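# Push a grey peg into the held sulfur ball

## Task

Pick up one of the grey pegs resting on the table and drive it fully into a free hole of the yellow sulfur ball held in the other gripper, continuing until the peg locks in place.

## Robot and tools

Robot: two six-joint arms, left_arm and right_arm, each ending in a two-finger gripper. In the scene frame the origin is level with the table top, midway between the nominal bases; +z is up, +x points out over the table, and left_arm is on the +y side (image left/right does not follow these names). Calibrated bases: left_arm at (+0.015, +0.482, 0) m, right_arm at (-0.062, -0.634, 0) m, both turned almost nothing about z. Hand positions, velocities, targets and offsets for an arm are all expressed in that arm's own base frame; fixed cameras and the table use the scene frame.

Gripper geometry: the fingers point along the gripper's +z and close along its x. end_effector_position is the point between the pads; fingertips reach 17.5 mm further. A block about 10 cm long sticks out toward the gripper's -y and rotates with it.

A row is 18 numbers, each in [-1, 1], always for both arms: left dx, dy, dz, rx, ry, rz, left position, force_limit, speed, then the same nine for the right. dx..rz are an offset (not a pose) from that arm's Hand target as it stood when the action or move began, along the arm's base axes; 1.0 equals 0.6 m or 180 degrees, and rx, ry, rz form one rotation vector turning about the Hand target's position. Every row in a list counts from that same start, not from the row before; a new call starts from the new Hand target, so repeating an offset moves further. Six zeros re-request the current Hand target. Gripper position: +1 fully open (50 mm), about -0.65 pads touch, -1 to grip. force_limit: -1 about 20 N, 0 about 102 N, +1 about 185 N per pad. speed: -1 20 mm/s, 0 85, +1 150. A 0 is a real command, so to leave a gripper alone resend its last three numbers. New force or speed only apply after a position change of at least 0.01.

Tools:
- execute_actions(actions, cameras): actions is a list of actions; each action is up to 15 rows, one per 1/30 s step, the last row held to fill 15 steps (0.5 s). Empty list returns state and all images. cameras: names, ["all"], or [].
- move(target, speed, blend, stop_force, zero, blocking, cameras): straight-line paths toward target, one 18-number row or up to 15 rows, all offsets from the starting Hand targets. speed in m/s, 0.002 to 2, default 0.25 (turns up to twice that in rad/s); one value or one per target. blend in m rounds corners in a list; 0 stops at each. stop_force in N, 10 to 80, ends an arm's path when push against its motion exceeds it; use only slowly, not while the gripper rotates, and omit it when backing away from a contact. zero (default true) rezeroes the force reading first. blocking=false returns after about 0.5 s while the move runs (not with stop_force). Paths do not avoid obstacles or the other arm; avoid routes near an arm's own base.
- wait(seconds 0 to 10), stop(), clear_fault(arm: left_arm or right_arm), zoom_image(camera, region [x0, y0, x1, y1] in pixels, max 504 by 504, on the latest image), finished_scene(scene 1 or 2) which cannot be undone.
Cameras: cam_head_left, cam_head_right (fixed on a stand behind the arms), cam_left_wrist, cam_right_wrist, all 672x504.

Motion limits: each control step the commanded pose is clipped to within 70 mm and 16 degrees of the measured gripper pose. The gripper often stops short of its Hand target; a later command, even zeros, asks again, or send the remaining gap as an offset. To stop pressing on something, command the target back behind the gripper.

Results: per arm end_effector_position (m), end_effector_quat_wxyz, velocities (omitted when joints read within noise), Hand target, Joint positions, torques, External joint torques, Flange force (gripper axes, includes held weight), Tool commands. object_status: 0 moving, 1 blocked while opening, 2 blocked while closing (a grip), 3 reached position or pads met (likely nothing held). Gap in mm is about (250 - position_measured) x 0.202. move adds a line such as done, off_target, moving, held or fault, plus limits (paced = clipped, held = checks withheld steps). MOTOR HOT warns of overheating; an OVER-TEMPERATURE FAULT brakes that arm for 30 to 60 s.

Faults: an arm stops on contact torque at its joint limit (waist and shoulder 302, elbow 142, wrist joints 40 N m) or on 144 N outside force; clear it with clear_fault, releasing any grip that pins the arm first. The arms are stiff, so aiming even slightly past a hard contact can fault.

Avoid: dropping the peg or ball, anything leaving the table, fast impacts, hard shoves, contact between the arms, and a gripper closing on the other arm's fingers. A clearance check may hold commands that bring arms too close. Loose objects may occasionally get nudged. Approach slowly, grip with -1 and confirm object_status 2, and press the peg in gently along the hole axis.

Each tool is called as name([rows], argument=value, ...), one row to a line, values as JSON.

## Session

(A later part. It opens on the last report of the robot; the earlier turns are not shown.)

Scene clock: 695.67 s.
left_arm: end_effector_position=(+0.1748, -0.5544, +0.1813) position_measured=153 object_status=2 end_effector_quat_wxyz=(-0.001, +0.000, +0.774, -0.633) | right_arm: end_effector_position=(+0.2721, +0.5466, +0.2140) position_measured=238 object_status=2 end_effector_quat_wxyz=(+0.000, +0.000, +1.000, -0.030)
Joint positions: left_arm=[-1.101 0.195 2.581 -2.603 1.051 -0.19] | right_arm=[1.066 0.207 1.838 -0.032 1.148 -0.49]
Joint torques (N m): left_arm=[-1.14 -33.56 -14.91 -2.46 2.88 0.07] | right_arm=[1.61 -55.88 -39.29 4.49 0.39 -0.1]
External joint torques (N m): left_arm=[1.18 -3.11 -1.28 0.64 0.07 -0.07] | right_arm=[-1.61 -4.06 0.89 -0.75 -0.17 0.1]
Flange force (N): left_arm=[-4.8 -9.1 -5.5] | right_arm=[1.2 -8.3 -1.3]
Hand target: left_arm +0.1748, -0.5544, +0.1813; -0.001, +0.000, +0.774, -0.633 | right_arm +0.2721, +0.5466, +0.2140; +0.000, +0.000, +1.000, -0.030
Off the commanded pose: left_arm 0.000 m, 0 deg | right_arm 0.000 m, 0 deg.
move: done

move([
  [0,0,0,0,0,0,-1,1,-1,0,0,0,0,0,0,-0.25,0,-0.5],
  [0,0,0,0,0,0,-1,1,-1,0,0.0025,0.035,0,0,0,-0.25,0,-0.5],
  [0,0,0,0,0,0,-1,1,-1,0,0.0025,0.035,0,0,0,-1,-1,-0.5],
], speed=0.05, cameras=["cam_left_wrist","cam_right_wrist"])

zoom_image(camera="cam_left_wrist", region=[340, 200, 390, 280])

Scene clock: 701.80 s.
left_arm: end_effector_position=(+0.1748, -0.5544, +0.1813) position_measured=153 object_status=2 end_effector_quat_wxyz=(-0.001, +0.000, +0.774, -0.633) | right_arm: end_effector_position=(+0.2721, +0.5481, +0.2350) position_measured=251 object_status=3 end_effector_quat_wxyz=(+0.000, +0.000, +1.000, -0.030)
Joint positions: left_arm=[-1.101 0.195 2.581 -2.603 1.051 -0.19] | right_arm=[1.067 0.194 1.812 -0.031 1.187 -0.49]
Joint torques (N m): left_arm=[-1.84 -33.73 -14.29 -2.13 3.11 0.12] | right_arm=[0.24 -54.93 -39.45 4.05 0.49 -0.14]
External joint torques (N m): left_arm=[1.84 -2.95 -1.96 0.3 -0.15 -0.12] | right_arm=[-0.42 -4.69 0.19 -0.23 -0.28 0.14]
Flange force (N): left_arm=[-6.3 -9.5 -4.7] | right_arm=[2.8 -7.2 -2.1]
Hand target: left_arm +0.1748, -0.5544, +0.1813; -0.001, +0.000, +0.774, -0.633 | right_arm +0.2721, +0.5481, +0.2350; +0.000, +0.000, +1.000, -0.030
Off the commanded pose: left_arm 0.000 m, 0 deg | right_arm 0.000 m, 0 deg.
move: done
camera_calibration:
cam_left_wrist: T_world_to_cam=[[-0.999915, 0.000632992, 0.0130452, 0.182788], [-0.0108689, 0.513505, -0.858018, 0.460011], [-0.0072419, -0.858086, -0.513454, -0.249624], [0, 0, 0, 1]] pos_world=[0.185965, -0.450533, 0.264142]
cam_right_wrist: T_world_to_cam=[[-0.999831, -0.0168131, 0.00742407, 0.290104], [-0.0141785, 0.962612, 0.270513, -0.564704], [-0.0116947, 0.270362, -0.962688, 0.209113], [0, 0, 0, 1]] pos_world=[0.284494, 0.491931, 0.351917]
Images, in order (width x height): cam_left_wrist 672x504, cam_right_wrist 672x504.

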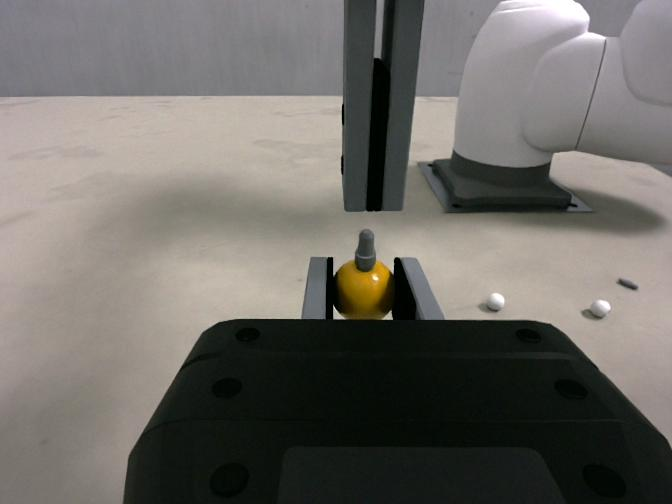

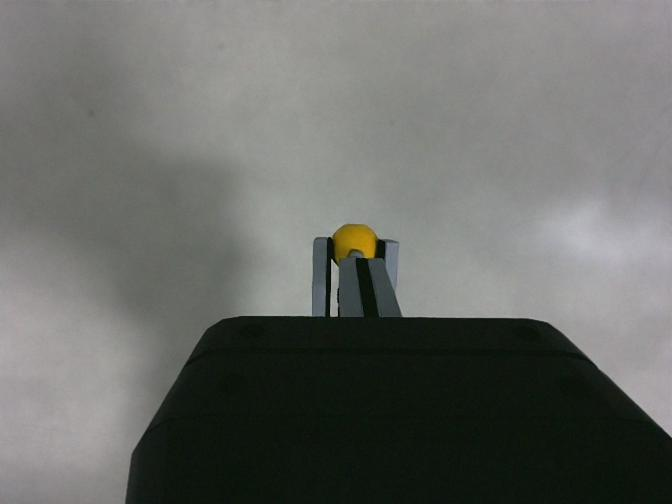

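Scaled by 6.300 from the camera's 672x504 image, which has a finer 960x720 frame.

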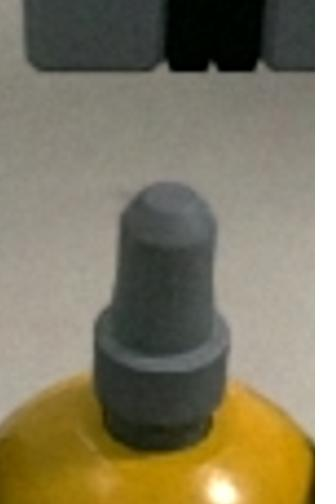

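move([
  [0,0,0,0,0,0,-1,1,-1,0,-0.0015,-0.0217,0,0,0,-1,-1,-0.5],
], speed=0.02)

move([
  [0,0,0,0,0,0,-1,1,-1,0,-0.0003,-0.004,0,0,0,-1,-1,-0.5],
], speed=0.008)

Scene clock: 704.23 s.
left_arm: end_effector_position=(+0.1748, -0.5544, +0.1813) position_measured=153 object_status=2 end_effector_quat_wxyz=(-0.001, +0.000, +0.774, -0.633) | right_arm: end_effector_position=(+0.2721, +0.5472, +0.2221) position_measured=251 object_status=3 end_effector_quat_wxyz=(+0.000, +0.000, +1.000, -0.030)
Joint positions: left_arm=[-1.101 0.195 2.581 -2.603 1.051 -0.19] | right_arm=[1.067 0.202 1.828 -0.032 1.163 -0.49]
Joint torques (N m): left_arm=[-1.97 -34.06 -14.33 -2.14 3.1 0.06] | right_arm=[0.34 -55.39 -39.21 4.03 0.73 -0.09]
External joint torques (N m): left_arm=[2 -2.52 -1.68 0.33 -0.16 -0.06] | right_arm=[-0.48 -4.41 0.45 -0.26 -0.52 0.09]
Flange force (N): left_arm=[-6.8 -8.1 -4.7] | right_arm=[2.7 -7.3 -1.4]
Hand target: left_arm +0.1748, -0.5544, +0.1813; -0.001, +0.000, +0.774, -0.633 | right_arm +0.2721, +0.5472, +0.2220; +0.000, +0.000, +1.000, -0.030
Off the commanded pose: left_arm 0.000 m, 0 deg | right_arm 0.000 m, 0 deg.
move: done

Scene clock: 704.93 s.
left_arm: end_effector_position=(+0.1748, -0.5544, +0.1813) position_measured=153 object_status=2 end_effector_quat_wxyz=(-0.001, +0.000, +0.774, -0.633) | right_arm: end_effector_position=(+0.2721, +0.5470, +0.2197) position_measured=251 object_status=3 end_effector_quat_wxyz=(+0.000, +0.000, +1.000, -0.030)
Joint positions: left_arm=[-1.101 0.195 2.581 -2.603 1.051 -0.19] | right_arm=[1.067 0.204 1.831 -0.032 1.159 -0.49]
Joint torques (N m): left_arm=[-1.52 -39.11 -18.34 -2.6 5.95 0.12] | right_arm=[-0.07 -48.33 -33.29 4.06 0.43 -0.09]
External joint torques (N m): left_arm=[1.51 2.35 2.3 0.8 -3 -0.12] | right_arm=[-0.35 -11.04 -5.24 -0.32 -0.22 0.09]
Flange force (N): left_arm=[-5.5 -1.3 -2.6] | right_arm=[2.5 -7.1 -13.0]
Hand target: left_arm +0.1748, -0.5544, +0.1813; -0.001, +0.000, +0.774, -0.633 | right_arm +0.2721, +0.5470, +0.2196; +0.000, +0.000, +1.000, -0.030
Off the commanded pose: left_arm 0.000 m, 0 deg | right_arm 0.000 m, 0 deg.
move: done

move([
  [0,0,0,0,0,0,-1,1,-1,0,-0.0002,-0.0033,0,0,0,-1,-1,-0.5],
], speed=0.008)

move([
  [0,0,0,0,0,0,-1,1,-1,0,-0.0002,-0.0033,0,0,0,-1,-1,-0.5],
], speed=0.008, cameras=["cam_left_wrist"])

zoom_image(camera="cam_left_wrist", region=[340, 210, 390, 290])

Scene clock: 706.10 s.
left_arm: end_effector_position=(+0.1748, -0.5544, +0.1811) position_measured=153 object_status=2 end_effector_quat_wxyz=(-0.001, +0.000, +0.774, -0.633) | right_arm: end_effector_position=(+0.2721, +0.5469, +0.2177) position_measured=251 object_status=3 end_effector_quat_wxyz=(+0.000, +0.000, +1.000, -0.030)
Joint positions: left_arm=[-1.101 0.195 2.581 -2.603 1.051 -0.19] | right_arm=[1.067 0.205 1.833 -0.032 1.155 -0.49]
Joint torques (N m): left_arm=[-0.97 -60.16 -33.72 -4.4 17.08 0.11] | right_arm=[-0.46 -25.88 -15.15 3.98 0.43 -0.2]
External joint torques (N m): left_arm=[1 23.49 17.66 2.59 -14.14 -0.11] | right_arm=[0.48 -33.97 -23.34 -0.23 -0.21 0.2]
Flange force (N): left_arm=[-5.5 31.2 7.2] | right_arm=[4.0 -8.9 -49.5]
Hand target: left_arm +0.1748, -0.5544, +0.1813; -0.001, +0.000, +0.774, -0.633 | right_arm +0.2721, +0.5469, +0.2176; +0.000, +0.000, +1.000, -0.030
Off the commanded pose: left_arm 0.000 m, 0 deg | right_arm 0.000 m, 0 deg.
move: done

Scene clock: 706.80 s.
left_arm: end_effector_position=(+0.1748, -0.5544, +0.1811) position_measured=153 object_status=2 end_effector_quat_wxyz=(-0.001, +0.000, +0.774, -0.633) | right_arm: end_effector_position=(+0.2721, +0.5468, +0.2158) position_measured=251 object_status=3 end_effector_quat_wxyz=(+0.000, +0.000, +1.000, -0.030)
Joint positions: left_arm=[-1.101 0.195 2.581 -2.603 1.051 -0.19] | right_arm=[1.066 0.206 1.835 -0.032 1.151 -0.49]
Joint torques (N m): left_arm=[-0.22 -88.79 -54.45 -6.75 32.42 0.08] | right_arm=[-1.23 5.58 10.67 4.05 0.74 -0.15]
External joint torques (N m): left_arm=[0.15 52.34 38.3 4.94 -29.48 -0.08] | right_arm=[1.04 -65.02 -49.06 -0.32 -0.53 0.16]
Flange force (N): left_arm=[-5.1 75.0 21.4] | right_arm=[3.9 -9.8 -99.7]
Hand target: left_arm +0.1748, -0.5544, +0.1813; -0.001, +0.000, +0.774, -0.633 | right_arm +0.2721, +0.5468, +0.2157; +0.000, +0.000, +1.000, -0.030
Off the commanded pose: left_arm 0.000 m, 0 deg | right_arm 0.000 m, 0 deg.
move: done
camera_calibration:
cam_left_wrist: T_world_to_cam=[[-0.999914, 0.000712954, 0.0130971, 0.182813], [-0.0108691, 0.513888, -0.857788, 0.4599], [-0.00734202, -0.857857, -0.513836, -0.249418], [0, 0, 0, 1]] pos_world=[0.185965, -0.450433, 0.263942]
Images, in order (width x height): cam_left_wrist 672x504.

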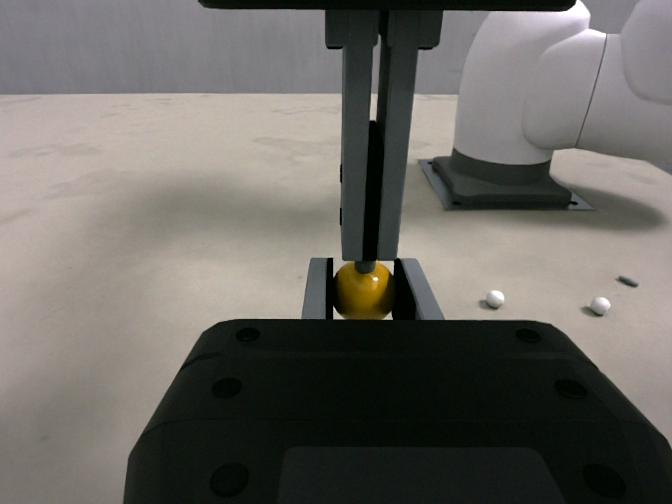

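Scaled by 6.300 from the camera's 672x504 image, which has a finer 960x720 frame.

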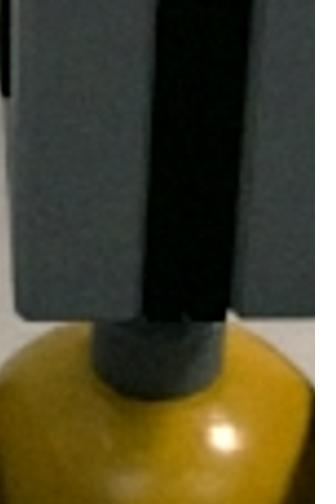

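move([
  [0,0,0,0,0,0,-1,1,-1,0,0.0005,0.008,0,0,0,-1,-1,-0.5],
  [0,0,0,0,0,0,-1,1,-1,0,0.0016,0.03,0,0,0,-1,-1,-0.5],
], speed=0.02, cameras=["cam_left_wrist"])

zoom_image(camera="cam_left_wrist", region=[340, 210, 390, 290])

zoom_image(camera="cam_left_wrist", region=[347, 245, 383, 290])

Scene clock: 708.77 s.
left_arm: end_effector_position=(+0.1748, -0.5544, +0.1813) position_measured=153 object_status=2 end_effector_quat_wxyz=(-0.001, +0.000, +0.774, -0.633) | right_arm: end_effector_position=(+0.2721, +0.5477, +0.2336) position_measured=251 object_status=3 end_effector_quat_wxyz=(+0.000, +0.000, +1.000, -0.030)
Joint positions: left_arm=[-1.101 0.195 2.581 -2.603 1.051 -0.19] | right_arm=[1.067 0.194 1.815 -0.031 1.184 -0.491]
Joint torques (N m): left_arm=[-1.64 -34.09 -14.27 -2.17 3.15 0.08] | right_arm=[0.18 -54.72 -38.92 4.01 0.32 -0.13]
External joint torques (N m): left_arm=[1.65 -2.5 -1.87 0.35 -0.21 -0.08] | right_arm=[0.03 -4.93 -0.17 -0.19 -0.1 0.13]
Flange force (N): left_arm=[-6.1 -8.4 -4.0] | right_arm=[3.3 -6.5 -3.1]
Hand target: left_arm +0.1748, -0.5544, +0.1813; -0.001, +0.000, +0.774, -0.633 | right_arm +0.2721, +0.5477, +0.2337; +0.000, +0.000, +1.000, -0.030
Off the commanded pose: left_arm 0.000 m, 0 deg | right_arm 0.000 m, 0 deg.
move: done
camera_calibration:
cam_left_wrist: T_world_to_cam=[[-0.999916, 0.000684662, 0.0129596, 0.182834], [-0.0107689, 0.513506, -0.858019, 0.459993], [-0.00724229, -0.858086, -0.513455, -0.249624], [0, 0, 0, 1]] pos_world=[0.185965, -0.450533, 0.264142]
Images, in order (width x height): cam_left_wrist 672x504.

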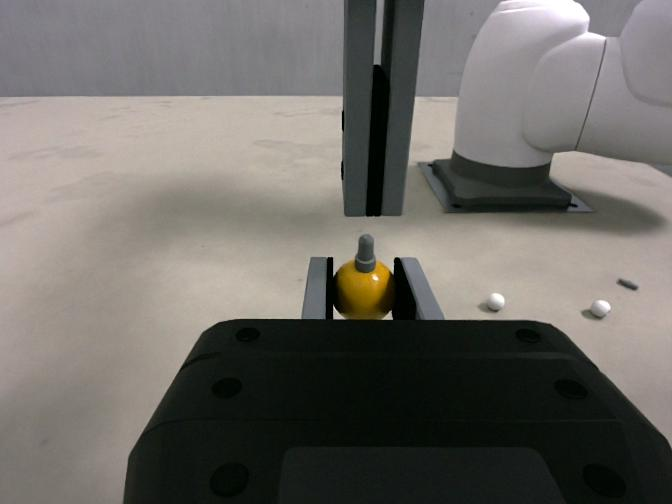

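Scaled by 6.300 from the camera's 672x504 image, which has a finer 960x720 frame.

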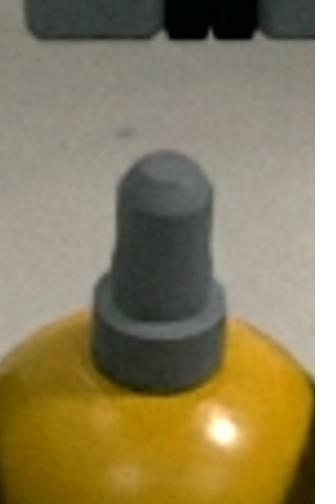

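Scaled by 11.200 from the camera's 672x504 image, which has a finer 960x720 frame.

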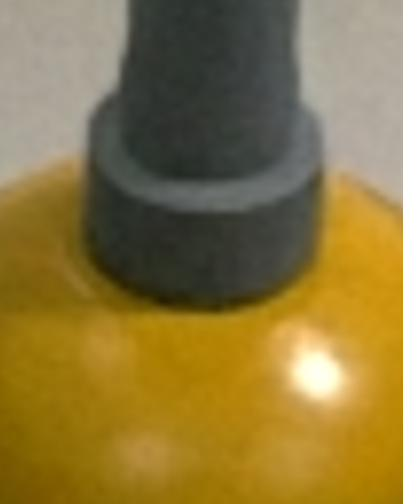

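move([
  [0,0,0,0,0,0,-1,1,-1,0.025,0,0,0,0,0,-1,-1,-0.5],
  [0,0,0,0,0,0,-1,1,-1,0.025,0,-0.031,0,0,0,-1,-1,-0.5],
], speed=0.05, cameras=["cam_left_wrist"])

zoom_image(camera="cam_left_wrist", region=[320, 210, 400, 290])

Scene clock: 711.13 s.
left_arm: end_effector_position=(+0.1748, -0.5544, +0.1813) position_measured=153 object_status=2 end_effector_quat_wxyz=(-0.001, +0.000, +0.774, -0.633) | right_arm: end_effector_position=(+0.2871, +0.5477, +0.2151) position_measured=251 object_status=3 end_effector_quat_wxyz=(+0.000, +0.000, +1.000, -0.030)
Joint positions: left_arm=[-1.101 0.195 2.581 -2.603 1.051 -0.19] | right_arm=[1.046 0.218 1.822 -0.033 1.153 -0.51]
Joint torques (N m): left_arm=[-1.5 -33.97 -14.24 -2.13 3.09 0.03] | right_arm=[0.72 -55.75 -38.87 3.93 0.25 -0.09]
External joint torques (N m): left_arm=[1.53 -2.52 -1.8 0.32 -0.17 -0.03] | right_arm=[-0.84 -5.54 0.31 -0.19 -0.03 0.09]
Flange force (N): left_arm=[-5.5 -8.2 -3.9] | right_arm=[2.9 -8.7 -3.3]
Hand target: left_arm +0.1748, -0.5544, +0.1813; -0.001, +0.000, +0.774, -0.633 | right_arm +0.2871, +0.5477, +0.2151; +0.000, +0.000, +1.000, -0.030
Off the commanded pose: left_arm 0.000 m, 0 deg | right_arm 0.000 m, 0 deg.
move: done
camera_calibration:
cam_left_wrist: T_world_to_cam=[[-0.999915, 0.000632992, 0.0130452, 0.182788], [-0.0108689, 0.513505, -0.858018, 0.460011], [-0.0072419, -0.858086, -0.513454, -0.249624], [0, 0, 0, 1]] pos_world=[0.185965, -0.450533, 0.264142]
Images, in order (width x height): cam_left_wrist 672x504.

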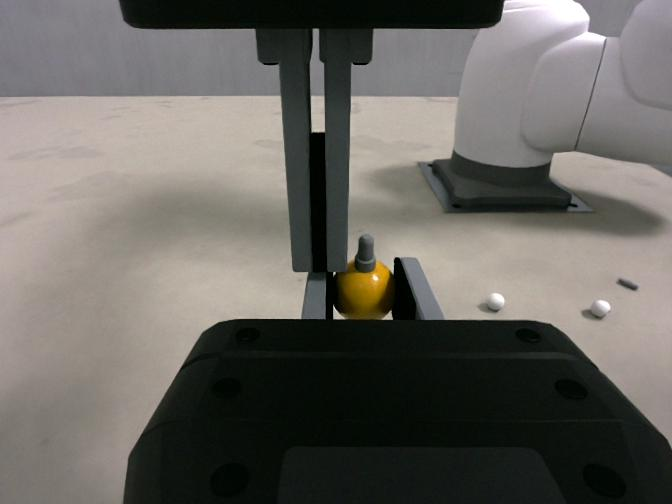

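Scaled by 6.300 from the camera's 672x504 image, which has a finer 960x720 frame.

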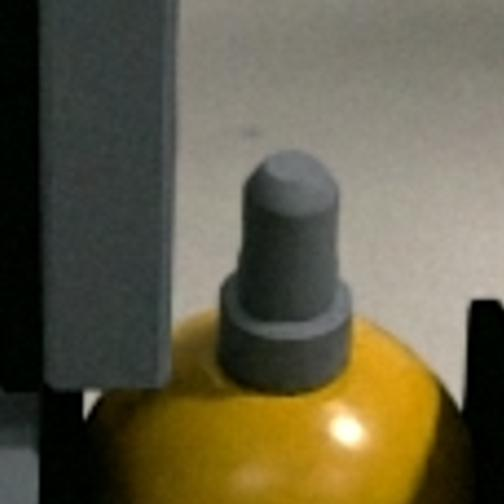

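move([
  [0,0,0,0,0,0,-1,1,-1,-0.0110,0,0,0,0,0,-1,-1,-0.5],
], speed=0.006, stop_force=10, cameras=["cam_left_wrist"])

zoom_image(camera="cam_left_wrist", region=[320, 210, 400, 290])

Scene clock: 713.03 s.
left_arm: end_effector_position=(+0.1748, -0.5544, +0.1812) position_measured=153 object_status=2 end_effector_quat_wxyz=(-0.001, +0.000, +0.774, -0.633) | right_arm: end_effector_position=(+0.2819, +0.5478, +0.2151) position_measured=251 object_status=3 end_effector_quat_wxyz=(+0.000, +0.000, +1.000, -0.029)
Joint positions: left_arm=[-1.101 0.195 2.581 -2.603 1.051 -0.19] | right_arm=[1.054 0.214 1.826 -0.033 1.152 -0.503]
Joint torques (N m): left_arm=[5.23 -35.68 -18.33 -5.4 3.1 -0.12] | right_arm=[7.36 -55.36 -34.83 6.98 2.2 -0.13]
External joint torques (N m): left_arm=[-5.21 -0.98 2.2 3.59 -0.16 0.12] | right_arm=[-7.18 -5.98 -3.79 -3.21 -1.98 0.13]
Flange force (N): left_arm=[5.9 -5.0 -2.7] | right_arm=[-8.9 -8.3 -4.3]
Hand target: left_arm +0.1748, -0.5544, +0.1813; -0.001, +0.000, +0.774, -0.633 | right_arm +0.2819, +0.5478, +0.2151; +0.000, +0.000, +1.000, -0.030 (not the last commanded pose)
Off the commanded pose: left_arm 0.000 m, 0 deg | right_arm 0.001 m, 0 deg.
move: contact (right_arm)
camera_calibration:
cam_left_wrist: T_world_to_cam=[[-0.999914, 0.000717761, 0.0130968, 0.182813], [-0.010869, 0.513579, -0.857973, 0.459981], [-0.00734208, -0.858042, -0.513527, -0.249481], [0, 0, 0, 1]] pos_world=[0.185965, -0.450433, 0.264142]
Images, in order (width x height): cam_left_wrist 672x504.

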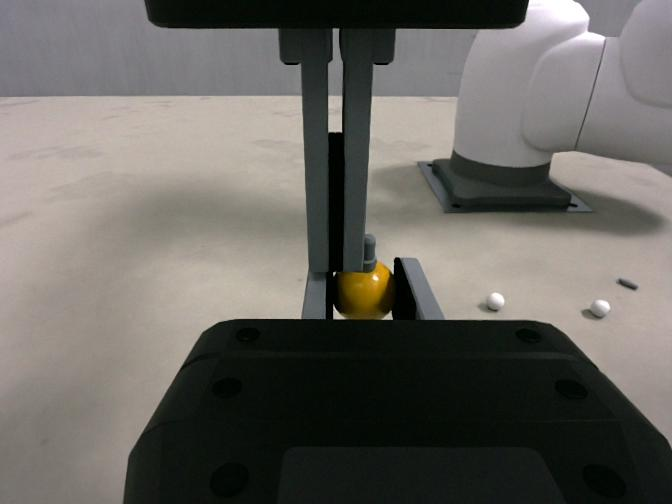

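Scaled by 6.300 from the camera's 672x504 image, which has a finer 960x720 frame.

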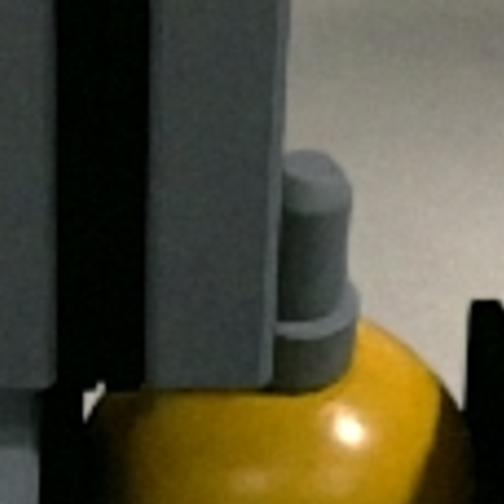

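move([
  [0,0,0,0,0,0,-1,1,-1,0.009,0,0,0,0,0,-1,-1,-0.5],
], speed=0.01, cameras=["cam_left_wrist"])

zoom_image(camera="cam_left_wrist", region=[320, 210, 400, 290])

Scene clock: 714.47 s.
left_arm: end_effector_position=(+0.1748, -0.5545, +0.1813) position_measured=153 object_status=2 end_effector_quat_wxyz=(-0.001, +0.000, +0.774, -0.633) | right_arm: end_effector_position=(+0.2873, +0.5478, +0.2151) position_measured=251 object_status=3 end_effector_quat_wxyz=(+0.000, +0.000, +1.000, -0.030)
Joint positions: left_arm=[-1.101 0.195 2.581 -2.603 1.051 -0.19] | right_arm=[1.046 0.218 1.822 -0.033 1.153 -0.51]
Joint torques (N m): left_arm=[-1.91 -34.15 -14.34 -2.15 3.08 0.12] | right_arm=[1.08 -56.85 -38.82 3.98 0.46 -0.06]
External joint torques (N m): left_arm=[1.96 -2.48 -1.89 0.32 -0.13 -0.12] | right_arm=[-1.27 -4.61 0.27 -0.24 -0.24 0.06]
Flange force (N): left_arm=[-6.9 -8.1 -4.4] | right_arm=[1.7 -7.8 -2.3]
Hand target: left_arm +0.1748, -0.5544, +0.1813; -0.001, +0.000, +0.774, -0.633 | right_arm +0.2873, +0.5478, +0.2151; +0.000, +0.000, +1.000, -0.030
Off the commanded pose: left_arm 0.000 m, 0 deg | right_arm 0.000 m, 0 deg.
move: done
camera_calibration:
cam_left_wrist: T_world_to_cam=[[-0.999916, 0.000684662, 0.0129596, 0.182934], [-0.0107689, 0.513506, -0.858019, 0.459994], [-0.00724229, -0.858086, -0.513455, -0.249623], [0, 0, 0, 1]] pos_world=[0.186065, -0.450533, 0.264142]
Images, in order (width x height): cam_left_wrist 672x504.

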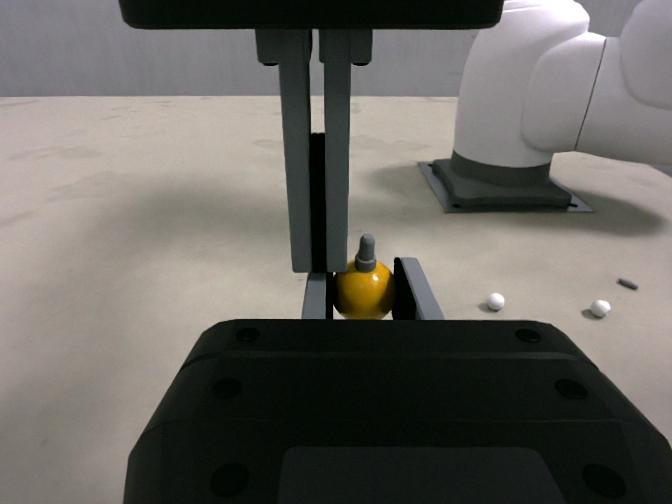

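Scaled by 6.300 from the camera's 672x504 image, which has a finer 960x720 frame.

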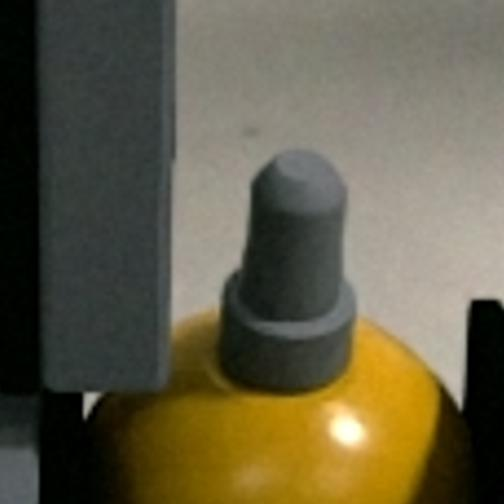

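move([
  [0,0,0,0,0,0,-1,1,-1,0,0,0.04,0,0,0,-1,-1,-0.5],
  [0,0,0,0,0,0,-1,1,-1,-0.0248,-0.0015,0.04,0,0,0,-0.25,0,-0.5],
  [0,0,0,0,0,0,-1,1,-1,-0.0248,-0.003,-0.003,0,0,0,-0.25,0,-0.5],
  [0,0,0,0,0,0,-1,1,-1,-0.0248,-0.003,-0.003,0,0,0,-1,0.2,-1],
], speed=0.06, cameras=["cam_left_wrist"])

zoom_image(camera="cam_left_wrist", region=[320, 210, 400, 290])

Scene clock: 720.80 s.
left_arm: end_effector_position=(+0.1748, -0.5544, +0.1813) position_measured=153 object_status=2 end_effector_quat_wxyz=(-0.001, +0.000, +0.774, -0.633) | right_arm: end_effector_position=(+0.2724, +0.5460, +0.2133) position_measured=239 object_status=2 end_effector_quat_wxyz=(+0.000, +0.000, +1.000, -0.030)
Joint positions: left_arm=[-1.101 0.195 2.581 -2.603 1.051 -0.19] | right_arm=[1.065 0.207 1.839 -0.032 1.147 -0.491]
Joint torques (N m): left_arm=[-2.12 -34.28 -14.31 -1.89 3.35 0.12] | right_arm=[-0.37 -55.19 -38.61 3.69 0.36 -0.09]
External joint torques (N m): left_arm=[2.18 -2.46 -1.86 0.07 -0.41 -0.12] | right_arm=[0.21 -5.43 -0.05 0.06 -0.15 0.09]
Flange force (N): left_arm=[-6.7 -8.6 -4.2] | right_arm=[3.9 -7.2 -3.5]
Hand target: left_arm +0.1748, -0.5544, +0.1813; -0.001, +0.000, +0.774, -0.633 | right_arm +0.2724, +0.5460, +0.2133; +0.000, +0.000, +1.000, -0.030
Off the commanded pose: left_arm 0.000 m, 0 deg | right_arm 0.000 m, 0 deg.
move: done
camera_calibration:
cam_left_wrist: T_world_to_cam=[[-0.999915, 0.000632992, 0.0130452, 0.182788], [-0.0108689, 0.513505, -0.858018, 0.460011], [-0.0072419, -0.858086, -0.513454, -0.249624], [0, 0, 0, 1]] pos_world=[0.185965, -0.450533, 0.264142]
Images, in order (width x height): cam_left_wrist 672x504.

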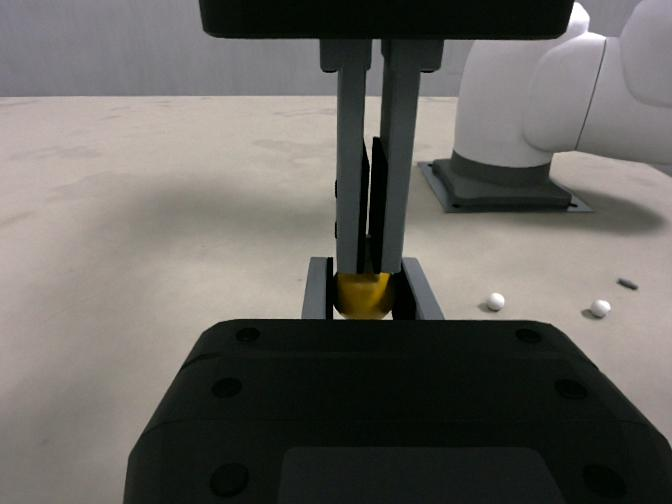

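Scaled by 6.300 from the camera's 672x504 image, which has a finer 960x720 frame.

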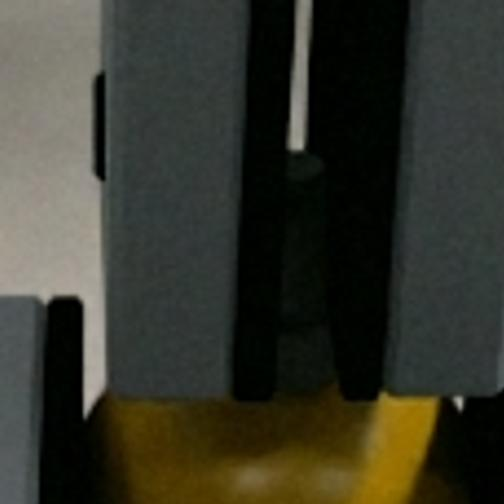

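move([
  [0,0,0,0,0,0,-1,1,-1,-0.0006,-0.0003,-0.0055,0,0,0,-1,0.2,-1],
], speed=0.01)

Scene clock: 721.87 s.
left_arm: end_effector_position=(+0.1747, -0.5543, +0.1811) position_measured=153 object_status=2 end_effector_quat_wxyz=(-0.001, +0.000, +0.774, -0.633) | right_arm: end_effector_position=(+0.2721, +0.5458, +0.2101) position_measured=239 object_status=2 end_effector_quat_wxyz=(+0.000, +0.000, +1.000, -0.029)
Joint positions: left_arm=[-1.101 0.195 2.581 -2.603 1.051 -0.19] | right_arm=[1.066 0.209 1.843 -0.032 1.141 -0.491]
Joint torques (N m): left_arm=[0.27 -63.48 -35.67 -5.12 18.5 0.09] | right_arm=[0.34 -23.19 -11 4.38 1.24 -0.1]
External joint torques (N m): left_arm=[-0.27 27.13 19.58 3.31 -15.58 -0.08] | right_arm=[0.29 -37.08 -27.22 -0.63 -1.02 0.1]
Flange force (N): left_arm=[-4.3 37.1 10.8] | right_arm=[2.4 -7.1 -54.9]
Hand target: left_arm +0.1748, -0.5544, +0.1813; -0.001, +0.000, +0.774, -0.633 | right_arm +0.2721, +0.5458, +0.2100; +0.000, +0.000, +1.000, -0.030
Off the commanded pose: left_arm 0.000 m, 0 deg | right_arm 0.000 m, 0 deg.
move: done

move([
  [0,0,0,0,0,0,-1,1,-1,-0.0003,0,-0.004,0,0,0,-1,0.2,-1],
], speed=0.008)

move([
  [0,0,0,0,0,0,-1,1,-1,-0.0001,0,-0.0007,0,0,0,-1,0.2,-1],
], speed=0.004, cameras=["cam_left_wrist"])

zoom_image(camera="cam_left_wrist", region=[320, 210, 400, 290])

Scene clock: 723.03 s.
left_arm: end_effector_position=(+0.1748, -0.5544, +0.1811) position_measured=153 object_status=2 end_effector_quat_wxyz=(-0.001, +0.000, +0.774, -0.633) | right_arm: end_effector_position=(+0.2719, +0.5458, +0.2077) position_measured=239 object_status=2 end_effector_quat_wxyz=(+0.000, +0.000, +1.000, -0.029)
Joint positions: left_arm=[-1.101 0.195 2.581 -2.603 1.051 -0.19] | right_arm=[1.066 0.211 1.846 -0.032 1.136 -0.49]
Joint torques (N m): left_arm=[0.66 -98.04 -62.29 -8.05 37.52 0.09] | right_arm=[-0.26 14.76 19.46 4.44 0.93 -0.14]
External joint torques (N m): left_arm=[-0.63 61.28 46.2 6.24 -34.57 -0.09] | right_arm=[-0.06 -75.1 -57.74 -0.73 -0.71 0.14]
Flange force (N): left_arm=[-3.8 88.2 23.7] | right_arm=[1.4 -10.1 -116.8]
Hand target: left_arm +0.1748, -0.5544, +0.1813; -0.001, +0.000, +0.774, -0.633 | right_arm +0.2719, +0.5458, +0.2076; +0.000, +0.000, +1.000, -0.030
Off the commanded pose: left_arm 0.000 m, 0 deg | right_arm 0.000 m, 0 deg.
move: done

Scene clock: 723.73 s.
left_arm: end_effector_position=(+0.1748, -0.5544, +0.1812) position_measured=153 object_status=2 end_effector_quat_wxyz=(-0.001, +0.000, +0.774, -0.633) | right_arm: end_effector_position=(+0.2718, +0.5458, +0.2072) position_measured=239 object_status=2 end_effector_quat_wxyz=(+0.000, +0.000, +1.000, -0.029)
Joint positions: left_arm=[-1.101 0.195 2.581 -2.603 1.051 -0.19] | right_arm=[1.066 0.211 1.846 -0.032 1.135 -0.49]
Joint torques (N m): left_arm=[1.64 -107.47 -69.71 -9.03 42.61 0.09] | right_arm=[0.2 25.63 27.4 4.73 1.01 -0.14]
External joint torques (N m): left_arm=[-1.64 70.96 53.48 7.21 -39.67 -0.09] | right_arm=[-0.36 -85.59 -65.47 -1.03 -0.79 0.14]
Flange force (N): left_arm=[-1.9 102.9 28.6] | right_arm=[1.5 -12.2 -132.8]
Hand target: left_arm +0.1748, -0.5544, +0.1813; -0.001, +0.000, +0.774, -0.633 | right_arm +0.2718, +0.5458, +0.2072; +0.000, +0.000, +1.000, -0.030
Off the commanded pose: left_arm 0.000 m, 0 deg | right_arm 0.000 m, 0 deg.
move: done
camera_calibration:
cam_left_wrist: T_world_to_cam=[[-0.999914, 0.000716606, 0.0130971, 0.182813], [-0.0108695, 0.513624, -0.857947, 0.459908], [-0.00734177, -0.858015, -0.513572, -0.249508], [0, 0, 0, 1]] pos_world=[0.185965, -0.450433, 0.264042]
Images, in order (width x height): cam_left_wrist 672x504.

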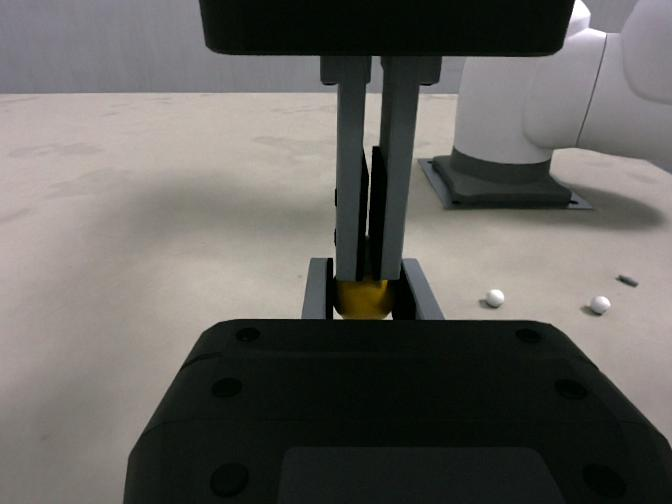

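Scaled by 6.300 from the camera's 672x504 image, which has a finer 960x720 frame.

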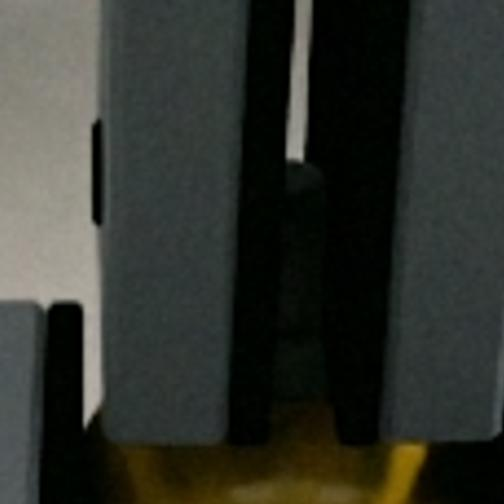

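move([
  [0,0,0,0,0,0,-1,1,-1,0.0004,0.0005,0.0095,0,0,0,-1,0.2,-1],
], speed=0.01)

move([
  [0,0,0,0,0,0,-1,1,-1,0,0.0001,0.0012,0,0,0,-1,0.2,-1],
], speed=0.004)

move([
  [0,0,0,0,0,0,-1,1,-1,0,0.0001,0.0012,0,0,0,-1,0.2,-1],
], speed=0.004)

Scene clock: 725.17 s.
left_arm: end_effector_position=(+0.1749, -0.5547, +0.1819) position_measured=153 object_status=2 end_effector_quat_wxyz=(-0.001, +0.000, +0.773, -0.634) end_effector_velocity=(+0.000, +0.001, -0.003) end_effector_angular_velocity=(+0.007, +0.000, +0.002) | right_arm: end_effector_position=(+0.2720, +0.5460, +0.2126) position_measured=239 object_status=2 end_effector_quat_wxyz=(+0.000, +0.000, +1.000, -0.030)
Joint positions: left_arm=[-1.101 0.195 2.581 -2.603 1.052 -0.19] | right_arm=[1.066 0.208 1.84 -0.032 1.146 -0.491]
Joint velocities: left_arm=[0.001 0 0.002 -0.001 -0.006 0.001] | right_arm=[within noise]
Joint torques (N m): left_arm=[1.63 -29.27 -15.87 -3.83 0.42 0.03] | right_arm=[6.69 -60.89 -44.04 7.04 0.14 -0.1]
External joint torques (N m): left_arm=[-1.77 -7.18 -0.29 2.03 2.52 -0.03] | right_arm=[-6.47 1.07 5.93 -3.31 0.09 0.1]
Flange force (N): left_arm=[1.9 -13.4 -11.2] | right_arm=[-5.1 -13.2 7.8]
Hand target: left_arm +0.1748, -0.5544, +0.1813; -0.001, +0.000, +0.774, -0.633 | right_arm +0.2721, +0.5461, +0.2129; +0.000, +0.000, +1.000, -0.030
Off the commanded pose: left_arm 0.001 m, 0 deg | right_arm 0.000 m, 0 deg.
move: done

Scene clock: 725.87 s.
left_arm: end_effector_position=(+0.1748, -0.5544, +0.1813) position_measured=153 object_status=2 end_effector_quat_wxyz=(-0.001, +0.000, +0.774, -0.633) | right_arm: end_effector_position=(+0.2721, +0.5461, +0.2136) position_measured=239 object_status=2 end_effector_quat_wxyz=(+0.000, +0.000, +1.000, -0.030)
Joint positions: left_arm=[-1.101 0.195 2.581 -2.603 1.051 -0.19] | right_arm=[1.066 0.207 1.839 -0.032 1.147 -0.491]
Joint torques (N m): left_arm=[-0.5 -33.39 -15.62 -2.7 2.81 0.07] | right_arm=[2.2 -55.69 -39.41 4.76 0.26 -0.13]
External joint torques (N m): left_arm=[0.58 -3.34 -0.67 0.86 0.14 -0.07] | right_arm=[-2.28 -4.23 1.12 -1.03 -0.04 0.13]
Flange force (N): left_arm=[-3.1 -9.3 -6.2] | right_arm=[0.6 -9.4 -1.4]
Hand target: left_arm +0.1748, -0.5544, +0.1813; -0.001, +0.000, +0.774, -0.633 | right_arm +0.2721, +0.5461, +0.2136; +0.000, +0.000, +1.000, -0.030
Off the commanded pose: left_arm 0.000 m, 0 deg | right_arm 0.000 m, 0 deg.
move: done

Scene clock: 726.57 s.
left_arm: end_effector_position=(+0.1748, -0.5544, +0.1813) position_measured=153 object_status=2 end_effector_quat_wxyz=(-0.001, +0.000, +0.774, -0.633) | right_arm: end_effector_position=(+0.2721, +0.5462, +0.2143) position_measured=239 object_status=2 end_effector_quat_wxyz=(+0.000, +0.000, +1.000, -0.030)
Joint positions: left_arm=[-1.101 0.195 2.581 -2.603 1.051 -0.19] | right_arm=[1.066 0.206 1.838 -0.032 1.149 -0.491]
Joint torques (N m): left_arm=[-1.28 -33.46 -15.18 -2.52 2.88 0.08] | right_arm=[1.72 -55.78 -39.35 4.51 0.27 -0.08]
External joint torques (N m): left_arm=[1.26 -3.19 -0.88 0.72 0.06 -0.08] | right_arm=[-1.94 -4.03 0.96 -0.77 -0.06 0.08]
Flange force (N): left_arm=[-4.8 -9.0 -6.4] | right_arm=[0.7 -8.6 -1.4]
Hand target: left_arm +0.1748, -0.5544, +0.1813; -0.001, +0.000, +0.774, -0.633 | right_arm +0.2721, +0.5462, +0.2143; +0.000, +0.000, +1.000, -0.030
Off the commanded pose: left_arm 0.000 m, 0 deg | right_arm 0.000 m, 0 deg.
move: done

move([
  [0,0,0,0,0,0,-1,1,-1,0,0.002,0.035,0,0,0,-1,0.2,-1],
  [0,0,0,0,0,0,-1,1,-1,0,0.0647,0.0687,0,0,0,-1,0.2,-1],
], speed=0.03, cameras=["cam_left_wrist"])

zoom_image(camera="cam_left_wrist", region=[340, 160, 400, 240])

Scene clock: 729.97 s.
left_arm: end_effector_position=(+0.1748, -0.5544, +0.1813) position_measured=153 object_status=2 end_effector_quat_wxyz=(-0.001, +0.000, +0.774, -0.633) | right_arm: end_effector_position=(+0.2721, +0.5850, +0.2555) position_measured=239 object_status=2 end_effector_quat_wxyz=(+0.000, +0.000, +1.000, -0.030)
Joint positions: left_arm=[-1.101 0.195 2.581 -2.603 1.051 -0.19] | right_arm=[1.095 0.231 1.726 -0.029 1.237 -0.466]
Joint torques (N m): left_arm=[-1.88 -34.24 -14.3 -2.1 3.07 0.11] | right_arm=[0.81 -60.44 -40.31 4.08 0.46 -0.14]
External joint torques (N m): left_arm=[1.89 -2.51 -1.95 0.28 -0.12 -0.11] | right_arm=[-0.85 -4.17 0.16 -0.17 -0.24 0.14]
Flange force (N): left_arm=[-6.6 -8.2 -4.2] | right_arm=[1.8 -6.7 -1.6]
Hand target: left_arm +0.1748, -0.5544, +0.1813; -0.001, +0.000, +0.774, -0.633 | right_arm +0.2721, +0.5850, +0.2555; +0.000, +0.000, +1.000, -0.030
Off the commanded pose: left_arm 0.000 m, 0 deg | right_arm 0.000 m, 0 deg.
move: done
camera_calibration:
cam_left_wrist: T_world_to_cam=[[-0.999915, 0.000632992, 0.0130452, 0.182788], [-0.0108689, 0.513505, -0.858018, 0.460011], [-0.0072419, -0.858086, -0.513454, -0.249624], [0, 0, 0, 1]] pos_world=[0.185965, -0.450533, 0.264142]
Images, in order (width x height): cam_left_wrist 672x504.

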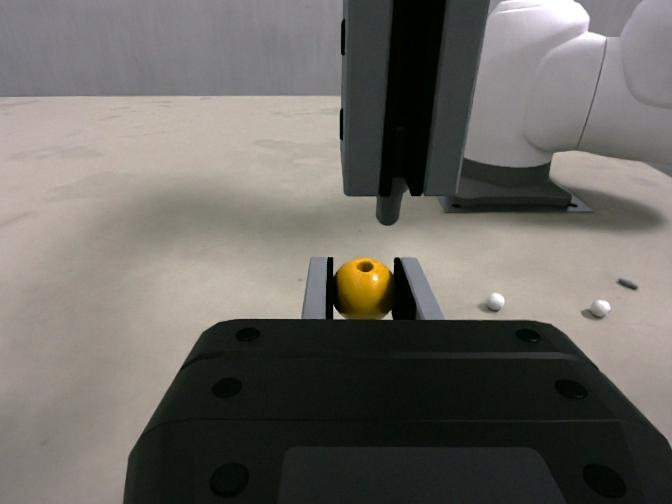

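Scaled by 6.300 from the camera's 672x504 image, which has a finer 960x720 frame.

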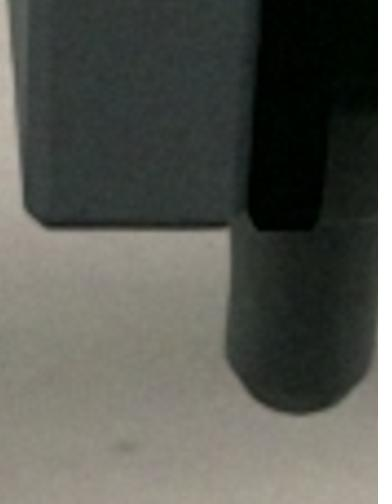

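zoom_image(camera="cam_left_wrist", region=[365, 180, 415, 230])

Scaled by 10.080 from the camera's 672x504 image, which has a finer 960x720 frame.

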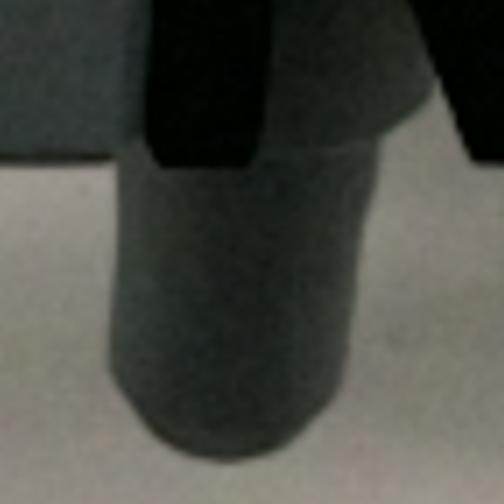

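move([
  [0,0,0,0,0,0,-1,1,-1,0,-0.0627,-0.034,0,0,0,-1,0.2,-1],
  [0,0,0,0,0,0,-1,1,-1,0,-0.065,-0.0675,0,0,0,-1,0.2,-1],
], speed=0.04)

move([
  [0,0,0,0,0,0,-1,1,-1,0,0,-0.0035,0,0,0,-1,0.2,-1],
], speed=0.006, cameras=["cam_left_wrist"])

zoom_image(camera="cam_left_wrist", region=[340, 230, 390, 280])

Scene clock: 735.50 s.
left_arm: end_effector_position=(+0.1748, -0.5544, +0.1813) position_measured=153 object_status=2 end_effector_quat_wxyz=(-0.001, +0.000, +0.774, -0.633) | right_arm: end_effector_position=(+0.2721, +0.5460, +0.2151) position_measured=239 object_status=2 end_effector_quat_wxyz=(+0.000, +0.000, +1.000, -0.030)
Joint positions: left_arm=[-1.101 0.195 2.581 -2.603 1.051 -0.19] | right_arm=[1.066 0.206 1.838 -0.032 1.15 -0.491]
Joint torques (N m): left_arm=[0.3 -34.73 -15.7 -3.02 3.31 0.07] | right_arm=[2.29 -55.29 -36.93 4.85 0.96 -0.13]
External joint torques (N m): left_arm=[-0.23 -1.93 -0.53 1.19 -0.37 -0.06] | right_arm=[-2.47 -4.49 -1.56 -1.1 -0.75 0.13]
Flange force (N): left_arm=[-2.5 -7.5 -3.6] | right_arm=[-1.6 -5.7 -3.3]
Hand target: left_arm +0.1748, -0.5544, +0.1813; -0.001, +0.000, +0.774, -0.633 | right_arm +0.2721, +0.5460, +0.2150; +0.000, +0.000, +1.000, -0.030
Off the commanded pose: left_arm 0.000 m, 0 deg | right_arm 0.000 m, 0 deg.
move: done

Scene clock: 736.20 s.
left_arm: end_effector_position=(+0.1748, -0.5544, +0.1813) position_measured=153 object_status=2 end_effector_quat_wxyz=(-0.001, +0.000, +0.774, -0.633) | right_arm: end_effector_position=(+0.2721, +0.5460, +0.2130) position_measured=239 object_status=2 end_effector_quat_wxyz=(+0.000, +0.000, +1.000, -0.030)
Joint positions: left_arm=[-1.101 0.195 2.581 -2.603 1.051 -0.19] | right_arm=[1.066 0.207 1.84 -0.032 1.146 -0.491]
Joint torques (N m): left_arm=[0.67 -36.17 -18.13 -3.55 4.22 0.06] | right_arm=[3.29 -52.58 -36.21 5.35 0.65 -0.11]
External joint torques (N m): left_arm=[-0.63 -0.49 1.86 1.72 -1.28 -0.06] | right_arm=[-3.17 -7.62 -2.24 -1.6 -0.44 0.11]
Flange force (N): left_arm=[-1.5 -5.1 -4.9] | right_arm=[-1.3 -9.5 -6.8]
Hand target: left_arm +0.1748, -0.5544, +0.1813; -0.001, +0.000, +0.774, -0.633 | right_arm +0.2721, +0.5460, +0.2129; +0.000, +0.000, +1.000, -0.030
Off the commanded pose: left_arm 0.000 m, 0 deg | right_arm 0.000 m, 0 deg.
move: done
camera_calibration:
cam_left_wrist: T_world_to_cam=[[-0.999915, 0.000632992, 0.0130452, 0.182788], [-0.0108689, 0.513505, -0.858018, 0.460011], [-0.0072419, -0.858086, -0.513454, -0.249624], [0, 0, 0, 1]] pos_world=[0.185965, -0.450533, 0.264142]
Images, in order (width x height): cam_left_wrist 672x504.

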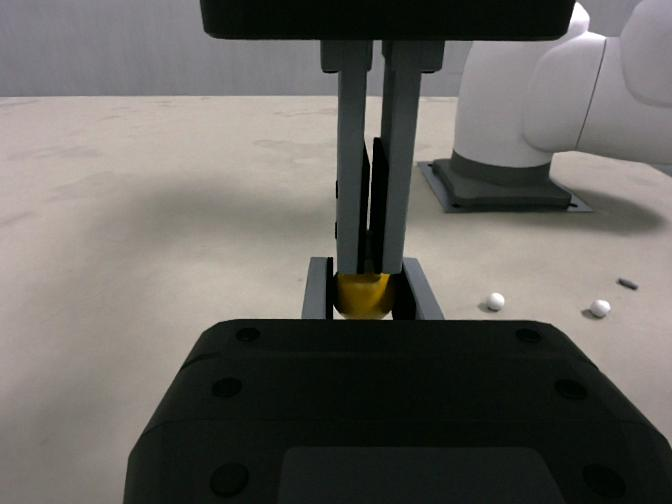

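Scaled by 10.080 from the camera's 672x504 image, which has a finer 960x720 frame.

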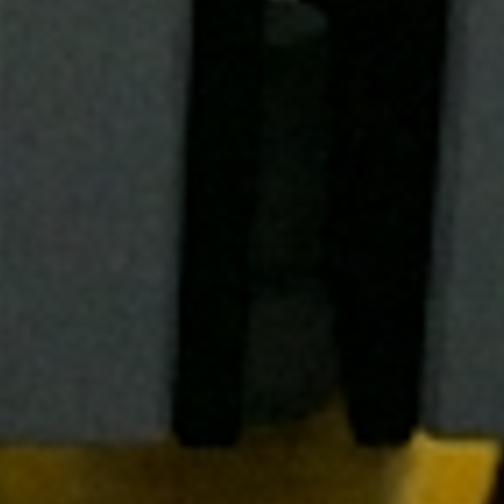

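move([
  [0,0,0,0,0,0,-1,1,-1,0.001,0,-0.0008,0,0,0,-1,0.2,-1],
  [0,0,0,0,0,0,-1,1,-1,0.0007,0.0007,-0.0008,0,0,0,-1,0.2,-1],
  [0,0,0,0,0,0,-1,1,-1,0,0.001,-0.0008,0,0,0,-1,0.2,-1],
  [0,0,0,0,0,0,-1,1,-1,-0.0007,0.0007,-0.0008,0,0,0,-1,0.2,-1],
  [0,0,0,0,0,0,-1,1,-1,-0.001,0,-0.0008,0,0,0,-1,0.2,-1],
  [0,0,0,0,0,0,-1,1,-1,-0.0007,-0.0007,-0.0008,0,0,0,-1,0.2,-1],
  [0,0,0,0,0,0,-1,1,-1,0,-0.001,-0.0008,0,0,0,-1,0.2,-1],
  [0,0,0,0,0,0,-1,1,-1,0.0007,-0.0007,-0.0008,0,0,0,-1,0.2,-1],
  [0,0,0,0,0,0,-1,1,-1,0,0,-0.0008,0,0,0,-1,0.2,-1],
], speed=0.006, blend=0.0001)

move([
  [0,0,0,0,0,0,-1,1,-1,0,-0.002,0,0.0167,0,0,-1,0.2,-1],
  [0,0,0,0,0,0,-1,1,-1,0.0014,-0.0014,0,0.0118,0.0118,0,-1,0.2,-1],
  [0,0,0,0,0,0,-1,1,-1,0.002,0,0,0,0.0167,0,-1,0.2,-1],
  [0,0,0,0,0,0,-1,1,-1,0.0014,0.0014,0,-0.0118,0.0118,0,-1,0.2,-1],
  [0,0,0,0,0,0,-1,1,-1,0,0.002,0,-0.0167,0,0,-1,0.2,-1],
  [0,0,0,0,0,0,-1,1,-1,-0.0014,0.0014,0,-0.0118,-0.0118,0,-1,0.2,-1],
  [0,0,0,0,0,0,-1,1,-1,-0.002,0,0,0,-0.0167,0,-1,0.2,-1],
  [0,0,0,0,0,0,-1,1,-1,-0.0014,-0.0014,0,0.0118,-0.0118,0,-1,0.2,-1],
  [0,0,0,0,0,0,-1,1,-1,0,0,0,0,0,0,-1,0.2,-1],
], speed=0.04, blend=0.0001)

Scene clock: 738.17 s.
left_arm: end_effector_position=(+0.1748, -0.5544, +0.1813) position_measured=153 object_status=2 end_effector_quat_wxyz=(-0.001, +0.000, +0.774, -0.633) | right_arm: end_effector_position=(+0.2721, +0.5459, +0.2125) position_measured=239 object_status=2 end_effector_quat_wxyz=(+0.000, +0.000, +1.000, -0.030)
Joint positions: left_arm=[-1.101 0.195 2.581 -2.603 1.051 -0.19] | right_arm=[1.066 0.208 1.84 -0.032 1.145 -0.491]
Joint torques (N m): left_arm=[0.01 -34.06 -15.57 -2.99 2.81 0.08] | right_arm=[1.38 -56.69 -38.54 4.99 0.66 -0.11]
External joint torques (N m): left_arm=[-0.06 -2.63 -0.54 1.19 0.13 -0.07] | right_arm=[-1.42 -3.08 0.28 -1.26 -0.45 0.11]
Flange force (N): left_arm=[-2.7 -7.8 -4.9] | right_arm=[0.3 -5.9 -0.9]
Hand target: left_arm +0.1748, -0.5544, +0.1813; -0.001, +0.000, +0.774, -0.633 | right_arm +0.2721, +0.5460, +0.2125; +0.000, +0.000, +1.000, -0.030
Off the commanded pose: left_arm 0.000 m, 0 deg | right_arm 0.000 m, 0 deg.
move: done

Scene clock: 743.37 s.
left_arm: end_effector_position=(+0.1748, -0.5544, +0.1813) position_measured=153 object_status=2 end_effector_quat_wxyz=(-0.001, +0.000, +0.774, -0.633) | right_arm: end_effector_position=(+0.2720, +0.5460, +0.2125) position_measured=239 object_status=2 end_effector_quat_wxyz=(+0.000, +0.000, +1.000, -0.030)
Joint positions: left_arm=[-1.101 0.195 2.581 -2.603 1.051 -0.19] | right_arm=[1.066 0.208 1.84 -0.032 1.145 -0.491]
Joint torques (N m): left_arm=[1.11 -35.04 -17.41 -3.47 3.51 0.08] | right_arm=[3.87 -54.87 -37.16 5.45 0.38 -0.11]
External joint torques (N m): left_arm=[-1.18 -1.65 1.33 1.67 -0.57 -0.08] | right_arm=[-3.96 -5.23 -1.29 -1.71 -0.17 0.11]
Flange force (N): left_arm=[0.2 -6.5 -5.1] | right_arm=[-3.2 -8.3 -4.5]
Hand target: left_arm +0.1748, -0.5544, +0.1813; -0.001, +0.000, +0.774, -0.633 | right_arm +0.2721, +0.5460, +0.2125; +0.000, +0.000, +1.000, -0.030
Off the commanded pose: left_arm 0.000 m, 0 deg | right_arm 0.000 m, 0 deg.
move: done

move([
  [0,0,0,0,0,0,-1,1,-1,0.0005,0,-0.0008,0,0,0,-1,0.2,-1],
  [0,0,0,0,0,0,-1,1,-1,0.0005,0.0005,-0.0008,0,0,0,-1,0.2,-1],
  [0,0,0,0,0,0,-1,1,-1,0,0.0005,-0.0008,0,0,0,-1,0.2,-1],
  [0,0,0,0,0,0,-1,1,-1,0,-0.0003,-0.0008,0,0,0,-1,0.2,-1],
  [0,0,0,0,0,0,-1,1,-1,0.0003,0.0,-0.0008,0,0,0,-1,0.2,-1],
], speed=0.006, blend=0.0001)

move([
  [0,0,0,0,0,0,-1,1,-1,0.0,0,-0.0008,0,0,0,-1,0.2,-1],
], speed=0.006)

move([
  [0,0,0,0,0,0,-1,1,-1,0.0,0,-0.0008,0,0,0,-1,0.2,-1],
], speed=0.006, cameras=["cam_left_wrist"])

zoom_image(camera="cam_left_wrist", region=[340, 230, 390, 280])

Scene clock: 744.80 s.
left_arm: end_effector_position=(+0.1748, -0.5544, +0.1813) position_measured=153 object_status=2 end_effector_quat_wxyz=(-0.001, +0.000, +0.774, -0.633) | right_arm: end_effector_position=(+0.2722, +0.5461, +0.2120) position_measured=239 object_status=2 end_effector_quat_wxyz=(+0.000, +0.000, +1.000, -0.029)
Joint positions: left_arm=[-1.101 0.195 2.581 -2.603 1.051 -0.19] | right_arm=[1.066 0.208 1.841 -0.032 1.144 -0.491]
Joint torques (N m): left_arm=[-1.22 -37.75 -19.67 -3.16 5.3 0.07] | right_arm=[2.63 -50.76 -36.23 5.04 -0.23 -0.15]
External joint torques (N m): left_arm=[1.23 1.08 3.61 1.36 -2.36 -0.07] | right_arm=[-2.41 -9.55 -2.13 -1.29 0.45 0.15]
Flange force (N): left_arm=[-4.6 -2.1 -6.8] | right_arm=[1.1 -11.5 -9.7]
Hand target: left_arm +0.1748, -0.5544, +0.1813; -0.001, +0.000, +0.774, -0.633 | right_arm +0.2722, +0.5460, +0.2120; +0.000, +0.000, +1.000, -0.030
Off the commanded pose: left_arm 0.000 m, 0 deg | right_arm 0.000 m, 0 deg.
move: done

Scene clock: 745.50 s.
left_arm: end_effector_position=(+0.1748, -0.5544, +0.1813) position_measured=153 object_status=2 end_effector_quat_wxyz=(-0.001, +0.000, +0.774, -0.633) | right_arm: end_effector_position=(+0.2722, +0.5460, +0.2115) position_measured=239 object_status=2 end_effector_quat_wxyz=(+0.000, +0.000, +1.000, -0.030)
Joint positions: left_arm=[-1.101 0.195 2.581 -2.603 1.051 -0.19] | right_arm=[1.066 0.208 1.841 -0.032 1.143 -0.491]
Joint torques (N m): left_arm=[-0.44 -39.01 -20.72 -3.32 5.8 0.07] | right_arm=[2.85 -49.33 -35.44 5.17 -0.24 -0.18]
External joint torques (N m): left_arm=[0.48 2.5 4.56 1.5 -2.86 -0.07] | right_arm=[-2.81 -11.14 -3.01 -1.42 0.45 0.18]
Flange force (N): left_arm=[-2.8 0.5 -5.1] | right_arm=[0.9 -12.5 -11.8]
Hand target: left_arm +0.1748, -0.5544, +0.1813; -0.001, +0.000, +0.774, -0.633 | right_arm +0.2722, +0.5460, +0.2115; +0.000, +0.000, +1.000, -0.030
Off the commanded pose: left_arm 0.000 m, 0 deg | right_arm 0.000 m, 0 deg.
move: done

Scene clock: 746.20 s.
left_arm: end_effector_position=(+0.1748, -0.5544, +0.1813) position_measured=153 object_status=2 end_effector_quat_wxyz=(-0.001, +0.000, +0.774, -0.633) | right_arm: end_effector_position=(+0.2722, +0.5460, +0.2111) position_measured=239 object_status=2 end_effector_quat_wxyz=(+0.000, +0.000, +1.000, -0.030)
Joint positions: left_arm=[-1.101 0.195 2.581 -2.603 1.051 -0.19] | right_arm=[1.066 0.209 1.842 -0.032 1.143 -0.491]
Joint torques (N m): left_arm=[-1.23 -43.04 -23.65 -3.5 8.01 0.1] | right_arm=[2.12 -45.21 -32.43 5.02 -0.54 -0.18]
External joint torques (N m): left_arm=[1.25 6.55 7.48 1.68 -5.07 -0.1] | right_arm=[-2 -15.65 -6.05 -1.27 0.76 0.18]
Flange force (N): left_arm=[-4.7 6.8 -4.1] | right_arm=[2.4 -13.1 -19.0]
Hand target: left_arm +0.1748, -0.5544, +0.1813; -0.001, +0.000, +0.774, -0.633 | right_arm +0.2722, +0.5460, +0.2110; +0.000, +0.000, +1.000, -0.030
Off the commanded pose: left_arm 0.000 m, 0 deg | right_arm 0.000 m, 0 deg.
move: done
camera_calibration:
cam_left_wrist: T_world_to_cam=[[-0.999915, 0.000632992, 0.0130452, 0.182788], [-0.0108689, 0.513505, -0.858018, 0.460011], [-0.0072419, -0.858086, -0.513454, -0.249624], [0, 0, 0, 1]] pos_world=[0.185965, -0.450533, 0.264142]
Images, in order (width x height): cam_left_wrist 672x504.

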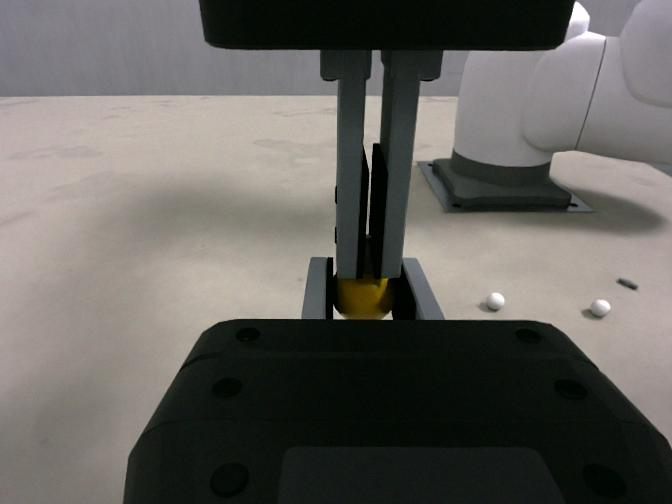

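Scaled by 10.080 from the camera's 672x504 image, which has a finer 960x720 frame.

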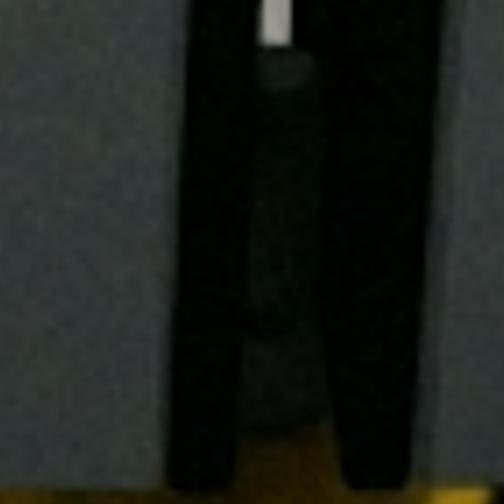

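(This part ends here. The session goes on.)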